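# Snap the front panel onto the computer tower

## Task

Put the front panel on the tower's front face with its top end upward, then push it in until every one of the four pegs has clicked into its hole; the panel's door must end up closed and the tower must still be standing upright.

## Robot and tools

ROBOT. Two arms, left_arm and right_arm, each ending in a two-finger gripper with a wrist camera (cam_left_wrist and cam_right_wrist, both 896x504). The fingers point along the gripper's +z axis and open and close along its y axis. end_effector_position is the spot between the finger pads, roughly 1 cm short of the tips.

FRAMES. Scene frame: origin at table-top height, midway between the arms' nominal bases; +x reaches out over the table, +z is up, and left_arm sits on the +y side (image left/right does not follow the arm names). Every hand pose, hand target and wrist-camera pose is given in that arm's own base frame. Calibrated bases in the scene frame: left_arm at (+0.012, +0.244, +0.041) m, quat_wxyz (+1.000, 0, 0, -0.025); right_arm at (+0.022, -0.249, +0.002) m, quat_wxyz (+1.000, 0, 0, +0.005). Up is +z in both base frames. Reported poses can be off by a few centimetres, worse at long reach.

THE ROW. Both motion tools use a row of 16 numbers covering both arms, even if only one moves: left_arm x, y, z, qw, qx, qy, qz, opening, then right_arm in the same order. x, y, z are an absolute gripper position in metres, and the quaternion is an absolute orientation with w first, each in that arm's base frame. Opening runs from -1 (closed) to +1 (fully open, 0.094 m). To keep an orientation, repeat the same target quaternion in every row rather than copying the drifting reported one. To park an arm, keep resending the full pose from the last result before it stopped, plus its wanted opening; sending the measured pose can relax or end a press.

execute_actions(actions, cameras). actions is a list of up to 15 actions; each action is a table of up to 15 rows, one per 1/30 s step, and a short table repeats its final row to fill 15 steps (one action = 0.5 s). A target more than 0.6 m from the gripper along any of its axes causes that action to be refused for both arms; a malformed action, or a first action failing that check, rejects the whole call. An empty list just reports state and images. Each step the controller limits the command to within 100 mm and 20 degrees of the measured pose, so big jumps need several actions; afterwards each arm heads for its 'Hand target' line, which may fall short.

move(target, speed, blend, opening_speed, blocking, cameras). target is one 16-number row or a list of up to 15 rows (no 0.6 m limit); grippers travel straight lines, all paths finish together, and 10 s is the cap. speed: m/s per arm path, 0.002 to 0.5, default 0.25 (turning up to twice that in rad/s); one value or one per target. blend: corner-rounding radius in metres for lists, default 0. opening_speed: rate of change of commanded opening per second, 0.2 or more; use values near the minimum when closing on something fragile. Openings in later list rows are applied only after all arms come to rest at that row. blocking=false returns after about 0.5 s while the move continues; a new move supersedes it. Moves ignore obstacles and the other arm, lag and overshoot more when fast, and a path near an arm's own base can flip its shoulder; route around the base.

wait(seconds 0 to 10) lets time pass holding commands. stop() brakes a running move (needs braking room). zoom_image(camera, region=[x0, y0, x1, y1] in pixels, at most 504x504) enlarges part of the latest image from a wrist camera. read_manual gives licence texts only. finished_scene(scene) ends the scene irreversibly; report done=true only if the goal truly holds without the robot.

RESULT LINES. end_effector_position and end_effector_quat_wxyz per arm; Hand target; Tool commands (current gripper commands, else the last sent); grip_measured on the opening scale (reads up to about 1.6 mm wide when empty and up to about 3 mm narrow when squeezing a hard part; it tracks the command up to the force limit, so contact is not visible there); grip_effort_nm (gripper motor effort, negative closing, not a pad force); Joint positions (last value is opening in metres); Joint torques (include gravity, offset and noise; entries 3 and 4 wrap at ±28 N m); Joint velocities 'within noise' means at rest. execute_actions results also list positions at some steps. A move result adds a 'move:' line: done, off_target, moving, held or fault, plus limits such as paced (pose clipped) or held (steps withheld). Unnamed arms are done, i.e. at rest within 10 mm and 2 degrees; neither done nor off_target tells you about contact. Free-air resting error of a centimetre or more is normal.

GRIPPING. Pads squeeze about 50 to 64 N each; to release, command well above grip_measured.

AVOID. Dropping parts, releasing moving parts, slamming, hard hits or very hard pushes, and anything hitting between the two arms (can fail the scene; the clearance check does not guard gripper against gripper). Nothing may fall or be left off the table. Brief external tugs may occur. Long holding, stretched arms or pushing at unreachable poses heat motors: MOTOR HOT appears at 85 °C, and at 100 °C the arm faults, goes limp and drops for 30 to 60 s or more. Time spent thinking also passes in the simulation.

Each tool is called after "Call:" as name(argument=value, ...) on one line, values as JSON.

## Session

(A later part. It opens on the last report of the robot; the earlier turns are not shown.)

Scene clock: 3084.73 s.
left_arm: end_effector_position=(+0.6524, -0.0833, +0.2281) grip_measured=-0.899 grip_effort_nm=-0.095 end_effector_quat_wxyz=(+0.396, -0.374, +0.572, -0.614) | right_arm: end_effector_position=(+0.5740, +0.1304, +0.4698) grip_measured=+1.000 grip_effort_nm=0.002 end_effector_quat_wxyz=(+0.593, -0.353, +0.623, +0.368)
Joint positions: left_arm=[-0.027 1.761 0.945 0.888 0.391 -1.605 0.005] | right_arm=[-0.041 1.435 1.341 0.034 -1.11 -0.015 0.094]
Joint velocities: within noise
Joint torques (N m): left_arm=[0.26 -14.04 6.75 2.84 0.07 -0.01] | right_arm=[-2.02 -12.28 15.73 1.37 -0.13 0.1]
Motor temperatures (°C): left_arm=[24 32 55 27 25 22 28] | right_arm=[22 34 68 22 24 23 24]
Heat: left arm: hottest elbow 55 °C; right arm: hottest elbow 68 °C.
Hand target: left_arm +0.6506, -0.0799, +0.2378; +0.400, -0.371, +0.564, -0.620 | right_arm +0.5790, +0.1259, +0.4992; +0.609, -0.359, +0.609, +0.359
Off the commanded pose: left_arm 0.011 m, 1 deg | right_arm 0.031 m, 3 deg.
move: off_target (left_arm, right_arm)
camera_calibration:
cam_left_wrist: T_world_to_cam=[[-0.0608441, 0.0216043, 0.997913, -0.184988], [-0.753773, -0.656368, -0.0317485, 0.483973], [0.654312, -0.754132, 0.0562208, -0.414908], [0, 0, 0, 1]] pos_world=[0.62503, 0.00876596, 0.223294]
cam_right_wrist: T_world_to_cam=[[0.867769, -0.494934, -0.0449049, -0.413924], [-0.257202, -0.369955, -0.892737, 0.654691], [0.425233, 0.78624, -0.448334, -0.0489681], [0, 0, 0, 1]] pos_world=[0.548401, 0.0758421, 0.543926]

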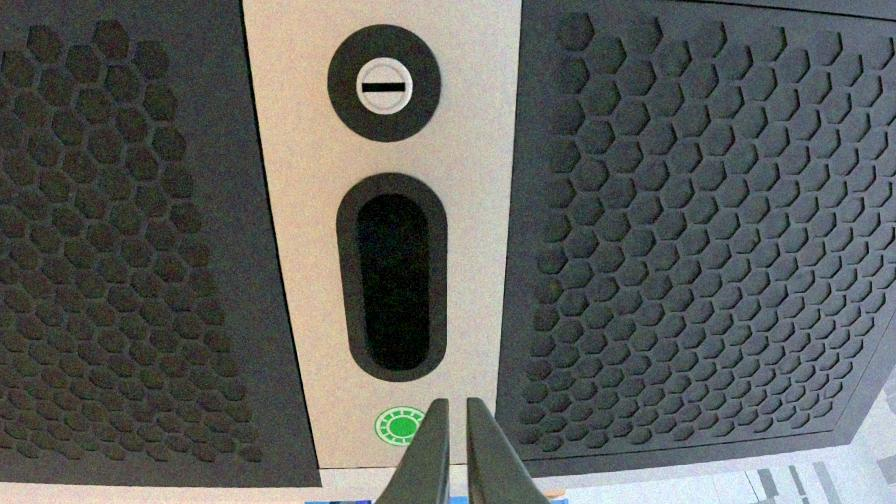

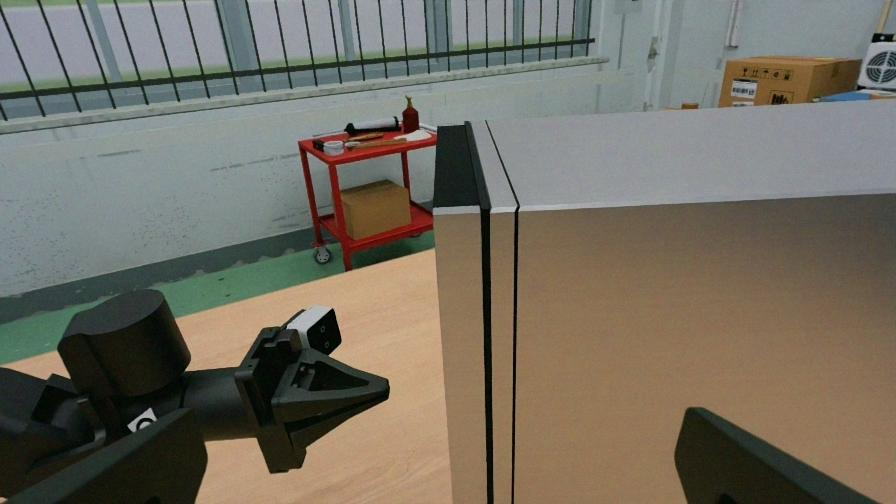

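Call:
move(target=[[0.6505, -0.0799, 0.2380, 0.40045, -0.37085, 0.56348, -0.62018, -0.90, 0.5200, 0.2150, 0.3500, 0.58257, -0.32375, 0.69427, 0.27166, 1.0], [0.6505, -0.0799, 0.2380, 0.40045, -0.37085, 0.56348, -0.62018, -0.90, 0.5470, 0.2570, 0.1000, 0.60484, -0.36630, 0.60484, 0.36630, 1.0]], speed=0.15, blend=0.03, cameras=["cam_right_wrist"])

Call:
zoom_image(camera="cam_right_wrist", region=[640, 220, 896, 460])

Scene clock: 3134.77 s.
left_arm: end_effector_position=(+0.6522, -0.0834, +0.2280) grip_measured=-0.899 grip_effort_nm=-0.100 end_effector_quat_wxyz=(+0.396, -0.374, +0.572, -0.614) | right_arm: end_effector_position=(+0.5391, +0.2470, +0.0855) grip_measured=+1.000 grip_effort_nm=-0.002 end_effector_quat_wxyz=(+0.593, -0.361, +0.622, +0.363)
Joint positions: left_arm=[-0.027 1.76 0.945 0.888 0.391 -1.605 0.005] | right_arm=[0.208 2.003 0.839 1.114 -0.866 -0.015 0.094]
Joint velocities: within noise
Joint torques (N m): left_arm=[0.44 -14.1 6.79 2.69 0.05 -0.02] | right_arm=[-0.03 -15.38 7.95 1.96 -0.07 0.02]
Motor temperatures (°C): left_arm=[24 31 51 26 25 22 27] | right_arm=[22 34 67 22 24 23 24]
Heat: left arm: hottest elbow 51 °C; right arm: hottest elbow 67 °C.
Hand target: left_arm +0.6505, -0.0800, +0.2381; +0.400, -0.371, +0.564, -0.620 | right_arm +0.5464, +0.2567, +0.1002; +0.605, -0.366, +0.605, +0.366
Off the commanded pose: left_arm 0.011 m, 1 deg | right_arm 0.019 m, 2 deg.
move: off_target (left_arm, right_arm)
camera_calibration:
cam_right_wrist: T_world_to_cam=[[0.870442, -0.491429, -0.0287758, -0.346813], [-0.245425, -0.382552, -0.890742, 0.342409], [0.426728, 0.782402, -0.453598, -0.297538], [0, 0, 0, 1]] pos_world=[0.512884, 0.193349, 0.160055]
Images, in order (width x height): cam_right_wrist 896x504.

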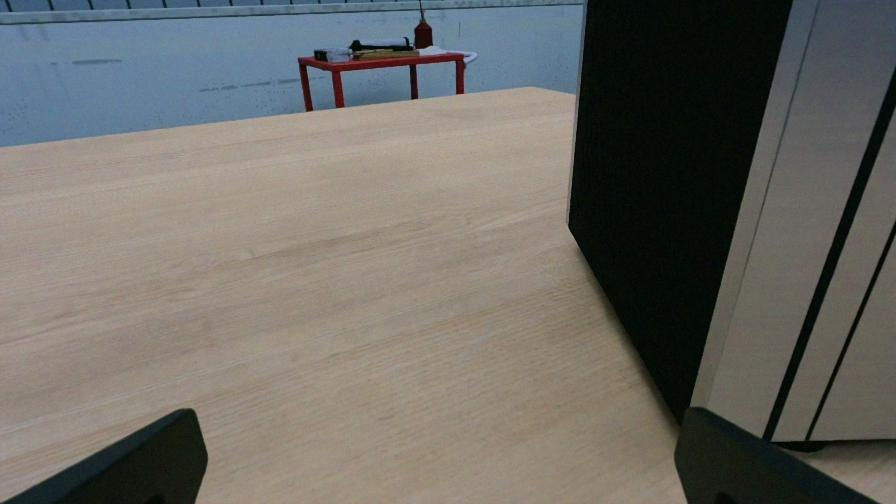

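Scaled by 1.969 from the camera's 896x504 image, which has a finer 1280x720 frame.

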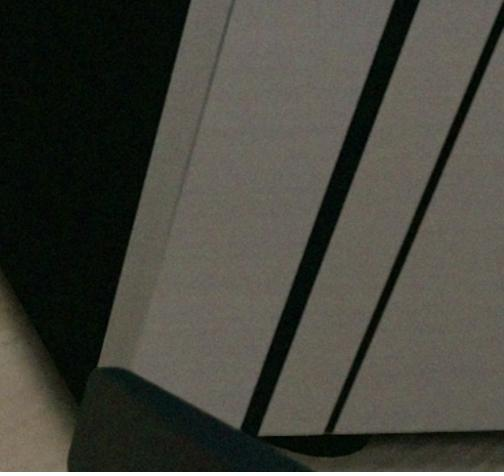

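Call:
move(target=[0.7109, -0.0885, 0.2251, 0.3874, -0.38482, 0.58472, -0.59996, -0.02, 0.5470, 0.2570, 0.1000, 0.60484, -0.36630, 0.60484, 0.36630, 1.0], speed=0.06, opening_speed=0.8, cameras=["cam_left_wrist"])

Scene clock: 3174.83 s.
left_arm: end_effector_position=(+0.6976, -0.0834, +0.2235) grip_measured=-0.022 grip_effort_nm=0.051 end_effector_quat_wxyz=(+0.384, -0.392, +0.583, -0.600) | right_arm: end_effector_position=(+0.5391, +0.2470, +0.0855) grip_measured=+1.000 grip_effort_nm=-0.002 end_effector_quat_wxyz=(+0.593, -0.360, +0.622, +0.363)
Joint positions: left_arm=[-0.027 1.832 1.087 0.76 0.383 -1.6 0.046] | right_arm=[0.208 2.003 0.839 1.114 -0.866 -0.014 0.094]
Joint velocities: within noise
Joint torques (N m): left_arm=[-0.79 -12.86 10.29 1.74 -0.1 0.2] | right_arm=[-0.15 -15.03 7.76 2.03 -0.05 0.06]
Motor temperatures (°C): left_arm=[24 31 49 26 25 22 27] | right_arm=[22 33 56 22 24 23 24]
Heat: left arm: hottest elbow 49 °C; right arm: hottest elbow 56 °C.
Hand target: left_arm +0.7100, -0.0885, +0.2251; +0.387, -0.385, +0.585, -0.600 | right_arm +0.5464, +0.2567, +0.1002; +0.605, -0.366, +0.605, +0.366
Off the commanded pose: left_arm 0.014 m, 1 deg | right_arm 0.019 m, 2 deg.
move: off_target (left_arm, right_arm)
camera_calibration:
cam_left_wrist: T_world_to_cam=[[-0.00657666, 0.0156347, 0.999856, -0.216462], [-0.749583, -0.661889, 0.00541944, 0.506185], [0.661878, -0.749439, 0.0160725, -0.440187], [0, 0, 0, 1]] pos_world=[0.669354, 0.00852906, 0.220763]
Images, in order (width x height): cam_left_wrist 896x504.

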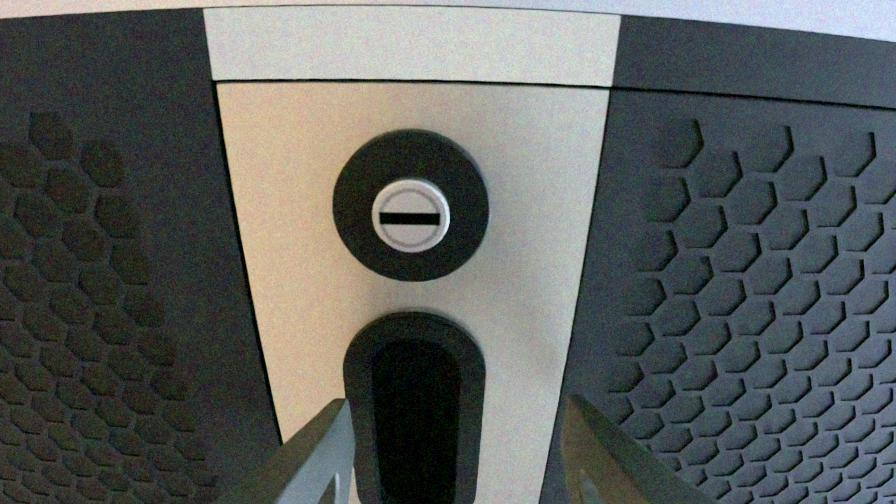

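Call:
move(target=[0.7140, -0.1053, 0.2161, 0.3874, -0.38482, 0.58472, -0.59996, -0.02, 0.5470, 0.2570, 0.1000, 0.60484, -0.36630, 0.60484, 0.36630, 1.0], speed=0.05, cameras=["cam_left_wrist"])

Scene clock: 3194.37 s.
left_arm: end_effector_position=(+0.7000, -0.0979, +0.2116) grip_measured=-0.021 grip_effort_nm=0.042 end_effector_quat_wxyz=(+0.380, -0.397, +0.585, -0.596) | right_arm: end_effector_position=(+0.5391, +0.2470, +0.0855) grip_measured=+1.000 grip_effort_nm=0.002 end_effector_quat_wxyz=(+0.593, -0.360, +0.622, +0.363)
Joint positions: left_arm=[-0.054 1.852 1.091 0.761 0.353 -1.599 0.046] | right_arm=[0.208 2.003 0.839 1.114 -0.866 -0.014 0.094]
Joint velocities: within noise
Joint torques (N m): left_arm=[-0.85 -12.75 10.51 2.43 -0.09 0.18] | right_arm=[-0.15 -15.03 7.72 2.02 -0.02 0.06]
Motor temperatures (°C): left_arm=[24 31 49 26 25 22 26] | right_arm=[22 33 53 22 24 23 24]
Heat: left arm: hottest elbow 49 °C; right arm: hottest elbow 53 °C.
Hand target: left_arm +0.7129, -0.1053, +0.2160; +0.387, -0.385, +0.585, -0.600 | right_arm +0.5464, +0.2567, +0.1002; +0.605, -0.366, +0.605, +0.366
Off the commanded pose: left_arm 0.016 m, 2 deg | right_arm 0.019 m, 2 deg.
move: off_target (left_arm, right_arm)
camera_calibration:
cam_left_wrist: T_world_to_cam=[[0.00909416, 0.0145205, 0.999853, -0.21544], [-0.747637, -0.663904, 0.0164418, 0.494485], [0.664045, -0.747677, 0.00481842, -0.451421], [0, 0, 0, 1]] pos_world=[0.671418, -0.00609815, 0.209453]
Images, in order (width x height): cam_left_wrist 896x504.

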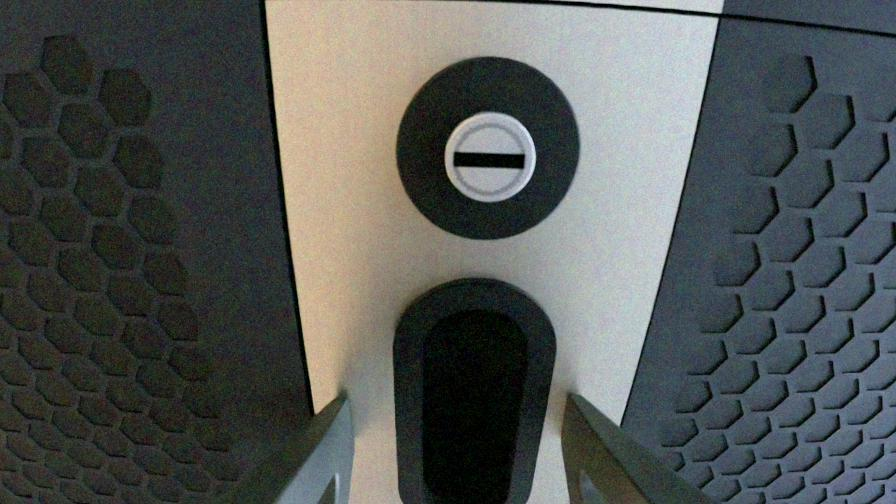

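Call:
move(target=[0.7417, -0.1169, 0.2171, 0.3874, -0.38482, 0.58472, -0.59996, -0.02, 0.5470, 0.2570, 0.1000, 0.60484, -0.36630, 0.60484, 0.36630, 1.0], speed=0.02, cameras=["cam_right_wrist"])

Call:
zoom_image(camera="cam_right_wrist", region=[640, 220, 896, 460])

Scene clock: 3208.13 s.
left_arm: end_effector_position=(+0.7012, -0.0979, +0.2120) grip_measured=-0.021 grip_effort_nm=0.032 end_effector_quat_wxyz=(+0.383, -0.395, +0.586, -0.595) | right_arm: end_effector_position=(+0.5391, +0.2470, +0.0855) grip_measured=+1.000 grip_effort_nm=0.007 end_effector_quat_wxyz=(+0.593, -0.360, +0.622, +0.363)
Joint positions: left_arm=[-0.054 1.855 1.095 0.761 0.353 -1.592 0.046] | right_arm=[0.208 2.003 0.839 1.114 -0.866 -0.014 0.094]
Joint velocities: within noise
Joint torques (N m): left_arm=[-2.02 -10.11 15.68 1.25 -0.82 0.15] | right_arm=[-0.73 -14.8 7.71 2.09 -0.07 0.08]
Motor temperatures (°C): left_arm=[24 31 49 26 25 22 26] | right_arm=[22 33 51 22 24 23 24]
Heat: left arm: hottest elbow 49 °C; right arm: hottest elbow 51 °C.
Hand target: left_arm +0.7345, -0.1165, +0.2172; +0.387, -0.385, +0.584, -0.600 | right_arm +0.5464, +0.2567, +0.1002; +0.605, -0.366, +0.605, +0.366
Off the commanded pose: left_arm 0.045 m, 1 deg | right_arm 0.019 m, 2 deg.
move: off_target (left_arm, right_arm)
camera_calibration:
cam_right_wrist: T_world_to_cam=[[0.87041, -0.49144, -0.0295379, -0.346728], [-0.246032, -0.382222, -0.890716, 0.342652], [0.426443, 0.782555, -0.4536, -0.297422], [0, 0, 0, 1]] pos_world=[0.512933, 0.193323, 0.160053]
Images, in order (width x height): cam_right_wrist 896x504.

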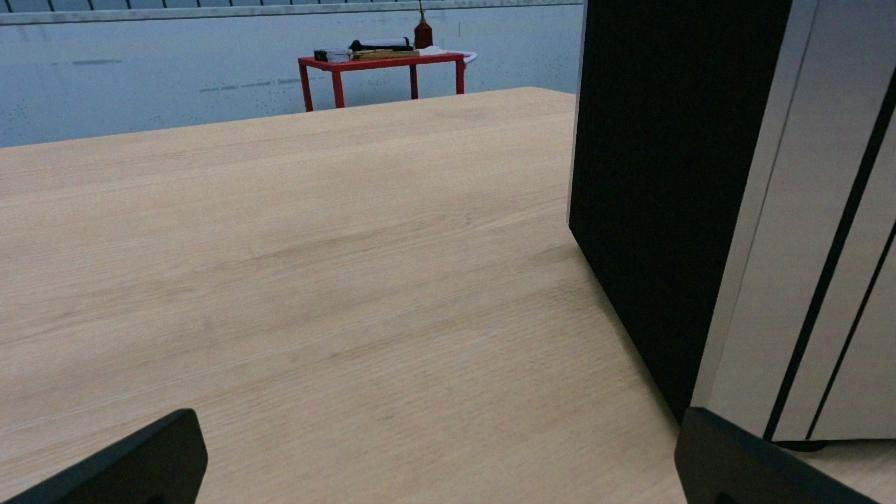

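Scaled by 1.969 from the camera's 896x504 image, which has a finer 1280x720 frame.

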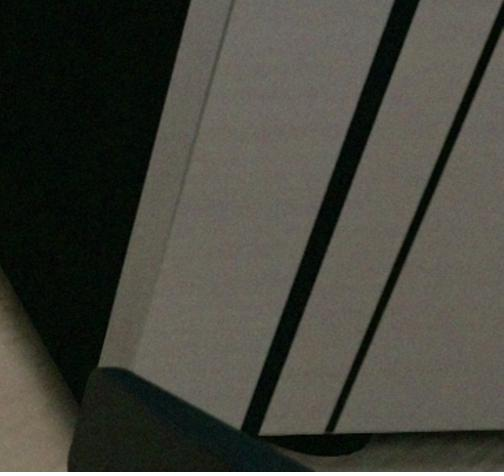

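Call:
execute_actions(actions=[], cameras=["all"])

Scene clock: 3223.90 s.
left_arm: end_effector_position=(+0.7012, -0.0979, +0.2120) grip_measured=-0.021 grip_effort_nm=0.037 end_effector_quat_wxyz=(+0.383, -0.394, +0.586, -0.595) | right_arm: end_effector_position=(+0.5391, +0.2470, +0.0855) grip_measured=+1.000 grip_effort_nm=0.007 end_effector_quat_wxyz=(+0.593, -0.360, +0.622, +0.363)
Joint positions: left_arm=[-0.054 1.855 1.095 0.761 0.353 -1.591 0.046] | right_arm=[0.208 2.003 0.839 1.114 -0.866 -0.014 0.094]
Joint velocities: within noise
Joint torques (N m): left_arm=[-2.14 -9.58 15.65 1.22 -0.8 0.14] | right_arm=[-0.38 -14.68 7.82 2.03 -0.06 0.06]
Motor temperatures (°C): left_arm=[24 31 55 26 25 22 26] | right_arm=[22 33 50 22 24 23 24]
Heat: left arm: hottest elbow 55 °C; right arm: hottest elbow 50 °C.
Hand target: left_arm +0.7345, -0.1165, +0.2173; +0.387, -0.385, +0.584, -0.600 | right_arm +0.5464, +0.2567, +0.1002; +0.605, -0.366, +0.605, +0.366
Tool commands: left_gripper/opening=-0.02 right_gripper/opening=+1.0
Off the commanded pose: left_arm 0.045 m, 1 deg | right_arm 0.019 m, 2 deg.
camera_calibration:
cam_left_wrist: T_world_to_cam=[[0.00454207, 0.00760293, 0.999961, -0.21335], [-0.747185, -0.664562, 0.00844672, 0.496757], [0.6646, -0.747194, 0.00266231, -0.45209], [0, 0, 0, 1]] pos_world=[0.672598, -0.00605077, 0.210349]
cam_right_wrist: T_world_to_cam=[[0.87041, -0.49144, -0.0295379, -0.346728], [-0.246032, -0.382222, -0.890716, 0.342652], [0.426443, 0.782555, -0.4536, -0.297422], [0, 0, 0, 1]] pos_world=[0.512933, 0.193323, 0.160053]

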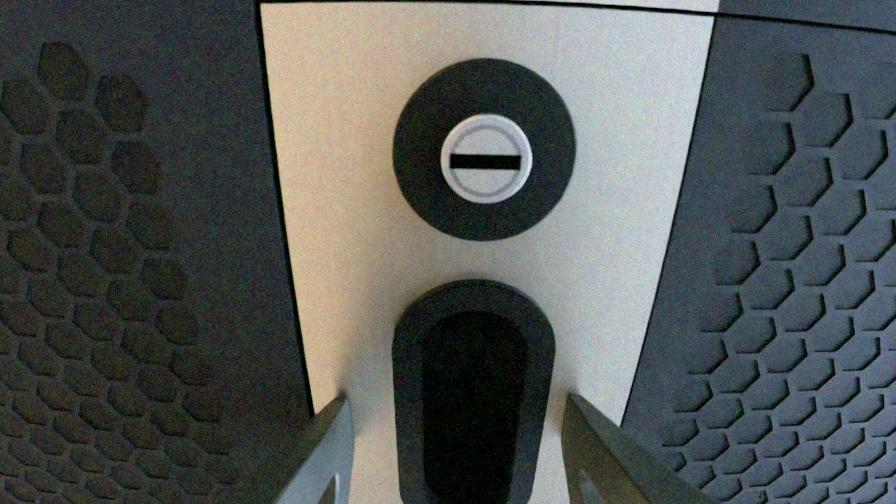

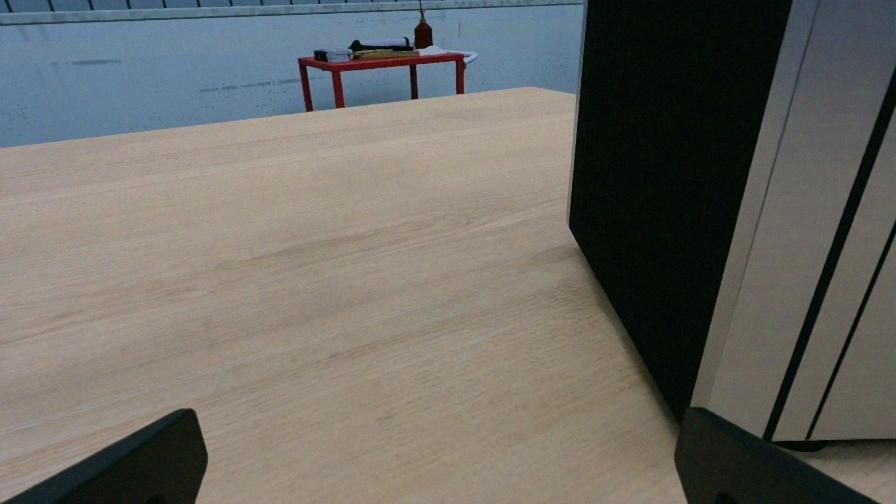

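Call:
move(target=[[0.6966, -0.0950, 0.2150, 0.3874, -0.38482, 0.58472, -0.59996, -0.02, 0.5470, 0.2570, 0.1000, 0.60484, -0.36630, 0.60484, 0.36630, 1.0], [0.6405, -0.0720, 0.2280, 0.3874, -0.38482, 0.58472, -0.59996, -0.02, 0.5470, 0.2570, 0.1000, 0.60484, -0.36630, 0.60484, 0.36630, 1.0]], speed=[0.06, 0.1], blend=0.02, cameras=["all"])

Scene clock: 3233.03 s.
left_arm: end_effector_position=(+0.6416, -0.0751, +0.2201) grip_measured=-0.021 grip_effort_nm=0.037 end_effector_quat_wxyz=(+0.379, -0.391, +0.589, -0.597) | right_arm: end_effector_position=(+0.5391, +0.2470, +0.0855) grip_measured=+1.000 grip_effort_nm=-0.002 end_effector_quat_wxyz=(+0.593, -0.360, +0.622, +0.363)
Joint positions: left_arm=[-0.01 1.719 0.917 0.802 0.409 -1.591 0.046] | right_arm=[0.208 2.003 0.839 1.114 -0.866 -0.014 0.094]
Joint velocities: within noise
Joint torques (N m): left_arm=[0.67 -13.57 6.98 2.66 0.07 0.13] | right_arm=[-0.67 -15.09 7.68 2.1 -0.06 0.09]
Motor temperatures (°C): left_arm=[24 31 56 26 25 22 26] | right_arm=[22 33 49 22 24 23 24]
Heat: left arm: hottest elbow 56 °C; right arm: hottest elbow 49 °C.
Hand target: left_arm +0.6406, -0.0719, +0.2280; +0.387, -0.385, +0.585, -0.600 | right_arm +0.5464, +0.2567, +0.1002; +0.605, -0.366, +0.605, +0.366
Off the commanded pose: left_arm 0.009 m, 1 deg | right_arm 0.019 m, 2 deg.
move: off_target (right_arm)
camera_calibration:
cam_left_wrist: T_world_to_cam=[[0.00577359, 0.00747442, 0.999955, -0.222173], [-0.754982, -0.655681, 0.0092602, 0.4728], [0.655721, -0.755001, 0.00185742, -0.390189], [0, 0, 0, 1]] pos_world=[0.614093, 0.0170729, 0.21851]
cam_right_wrist: T_world_to_cam=[[0.87041, -0.49144, -0.0295379, -0.346728], [-0.246032, -0.382222, -0.890716, 0.342652], [0.426443, 0.782555, -0.4536, -0.297422], [0, 0, 0, 1]] pos_world=[0.512933, 0.193323, 0.160053]

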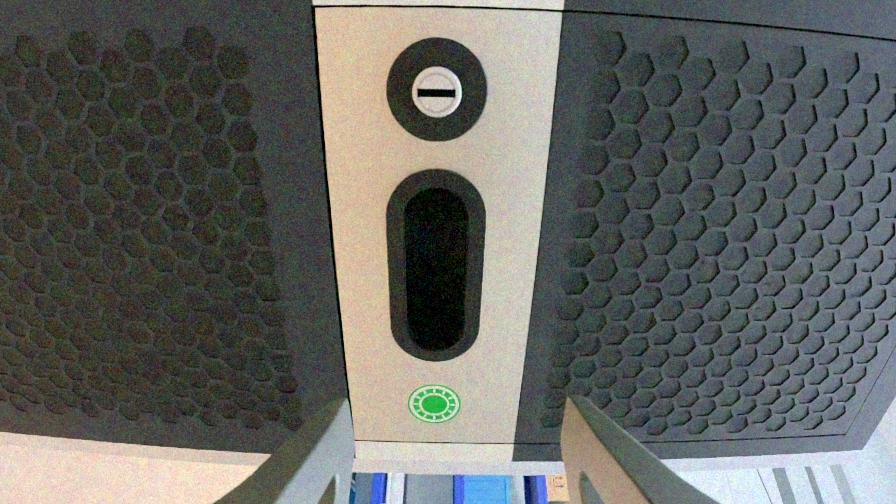

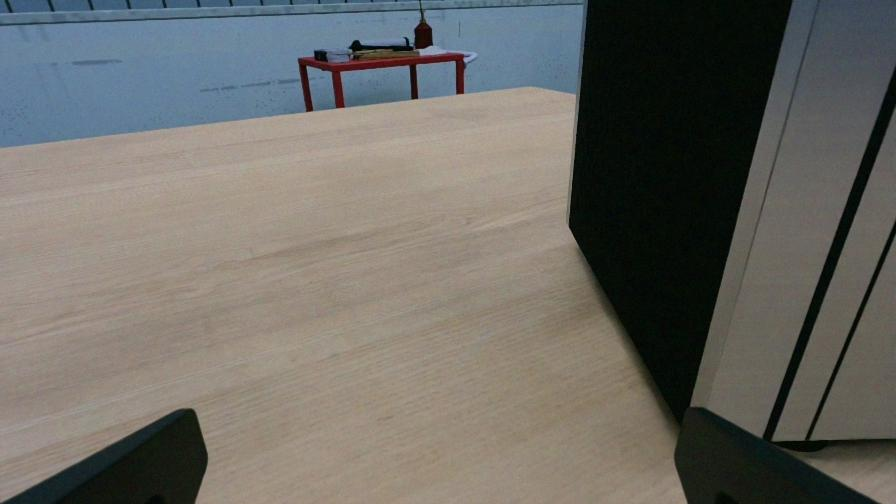

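Call:
zoom_image(camera="cam_right_wrist", region=[660, 0, 896, 504])

Call:
zoom_image(camera="cam_left_wrist", region=[300, 0, 600, 504])

Scaled by 1.000.

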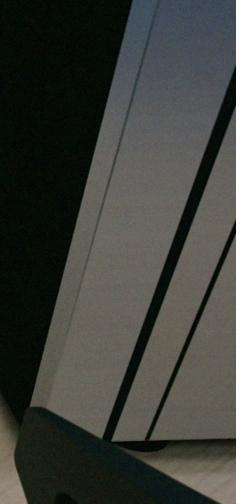

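Scaled by 1.000.

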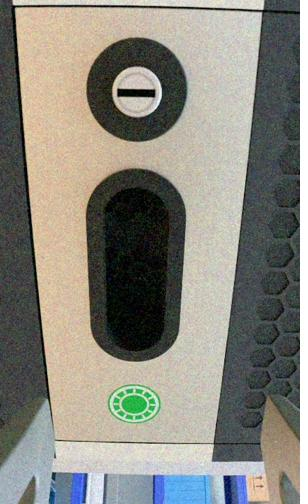

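Call:
zoom_image(camera="cam_right_wrist", region=[740, 370, 860, 460])

Call:
zoom_image(camera="cam_right_wrist", region=[790, 180, 896, 300])

Scaled by 4.200 from the camera's 896x504 image, which has a finer 1280x720 frame.

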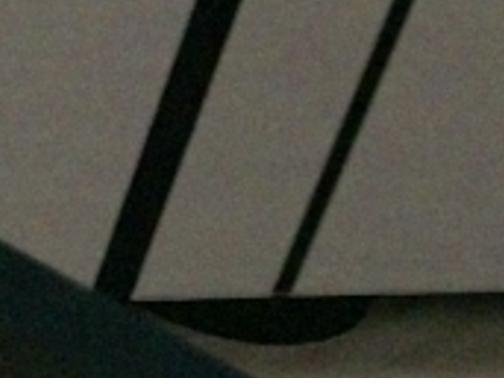

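Scaled by 4.200 from the camera's 896x504 image, which has a finer 1280x720 frame.

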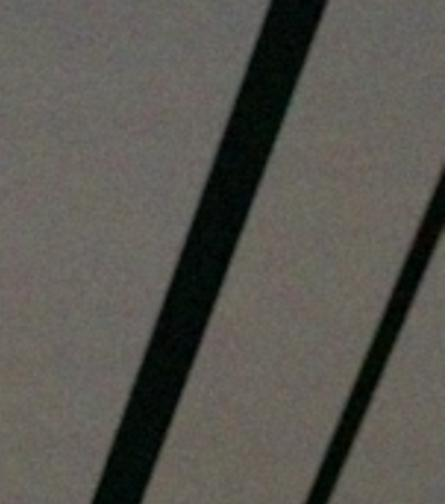

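Call:
zoom_image(camera="cam_left_wrist", region=[300, 370, 560, 490])

Call:
zoom_image(camera="cam_left_wrist", region=[280, 0, 540, 120])

Call:
zoom_image(camera="cam_left_wrist", region=[640, 380, 896, 504])

Scaled by 1.938 from the camera's 896x504 image, which has a finer 1280x720 frame.

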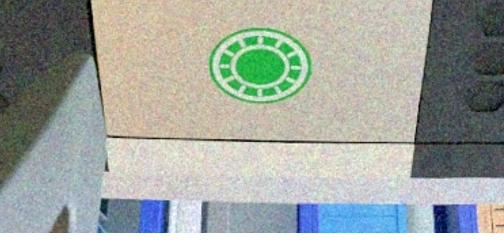

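Scaled by 1.938 from the camera's 896x504 image, which has a finer 1280x720 frame.

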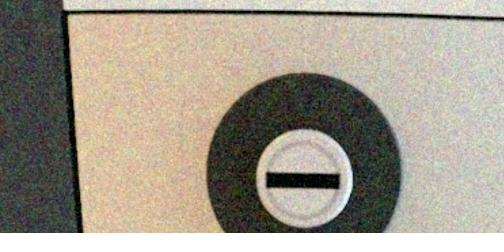

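Scaled by 1.969 from the camera's 896x504 image, which has a finer 1280x720 frame.

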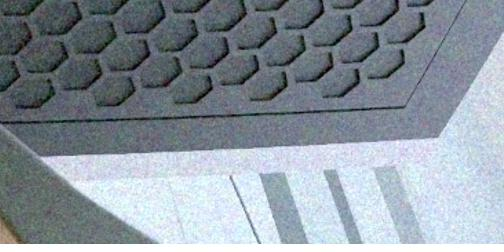

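Call:
move(target=[0.6405, -0.0720, 0.2280, 0.3874, -0.38482, 0.58472, -0.59996, -0.02, 0.5470, 0.2570, 0.1000, 0.60484, -0.36630, 0.60484, 0.36630, -0.7], opening_speed=1.5, cameras=["cam_right_wrist"])

Call:
zoom_image(camera="cam_right_wrist", region=[640, 350, 896, 490])

Scene clock: 3378.70 s.
left_arm: end_effector_position=(+0.6415, -0.0751, +0.2199) grip_measured=-0.021 grip_effort_nm=0.032 end_effector_quat_wxyz=(+0.379, -0.391, +0.589, -0.597) | right_arm: end_effector_position=(+0.5391, +0.2470, +0.0855) grip_measured=-0.697 grip_effort_nm=-0.100 end_effector_quat_wxyz=(+0.593, -0.360, +0.622, +0.363)
Joint positions: left_arm=[-0.01 1.719 0.916 0.802 0.409 -1.591 0.046] | right_arm=[0.208 2.003 0.839 1.114 -0.866 -0.014 0.014]
Joint velocities: within noise
Joint torques (N m): left_arm=[0.73 -13.51 6.84 2.66 0.07 0.12] | right_arm=[-0.21 -14.86 7.73 2 -0.1 0.04]
Motor temperatures (°C): left_arm=[24 31 46 26 24 21 25] | right_arm=[22 33 46 22 24 23 24]
Heat: left arm: hottest elbow 46 °C; right arm: hottest elbow 46 °C.
Hand target: left_arm +0.6405, -0.0719, +0.2279; +0.387, -0.385, +0.585, -0.600 | right_arm +0.5464, +0.2567, +0.1002; +0.605, -0.366, +0.605, +0.366
Off the commanded pose: left_arm 0.009 m, 1 deg | right_arm 0.019 m, 2 deg.
move: off_target (right_arm)
camera_calibration:
cam_right_wrist: T_world_to_cam=[[0.87041, -0.49144, -0.0295379, -0.346728], [-0.246032, -0.382222, -0.890716, 0.342652], [0.426443, 0.782555, -0.4536, -0.297422], [0, 0, 0, 1]] pos_world=[0.512933, 0.193323, 0.160053]
Images, in order (width x height): cam_right_wrist 896x504.

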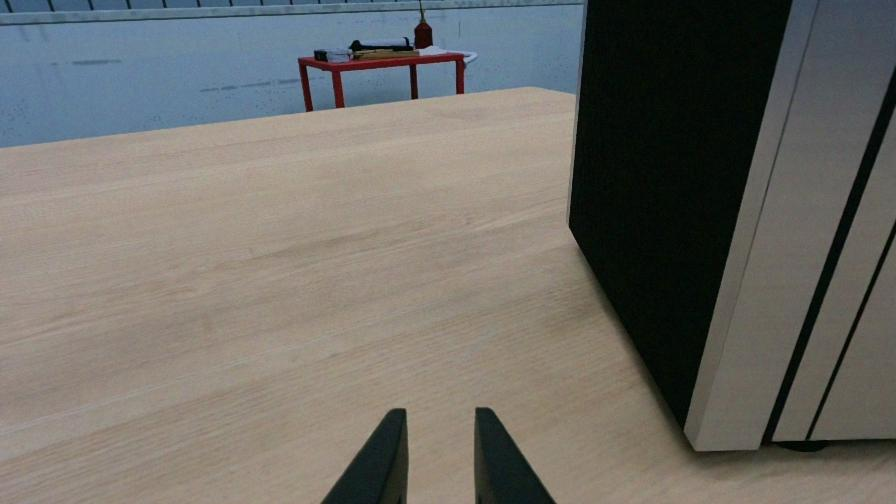

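Scaled by 1.969 from the camera's 896x504 image, which has a finer 1280x720 frame.

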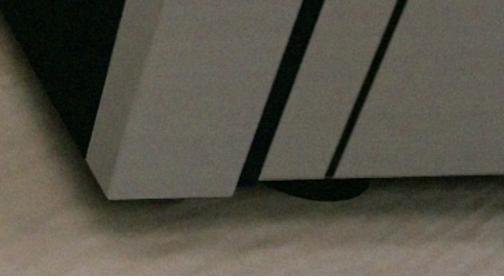

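Call:
zoom_image(camera="cam_right_wrist", region=[670, 400, 790, 470])

Call:
zoom_image(camera="cam_right_wrist", region=[550, 200, 700, 300])

Scaled by 4.200 from the camera's 896x504 image, which has a finer 1280x720 frame.

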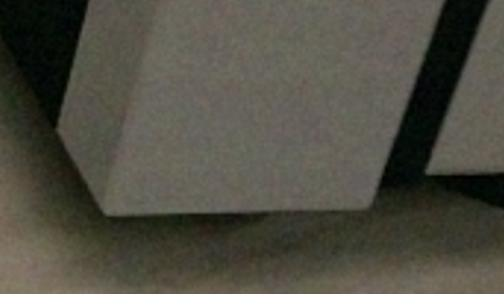

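Scaled by 3.360 from the camera's 896x504 image, which has a finer 1280x720 frame.

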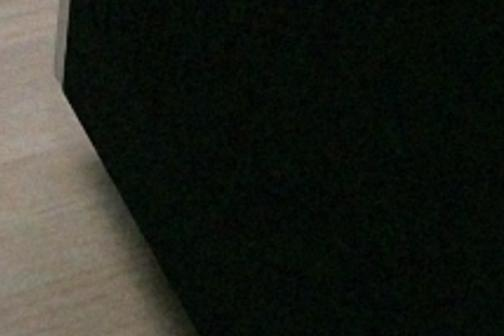

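Call:
finished_scene(scene=2, done=true)

The scene is finished: the task was done.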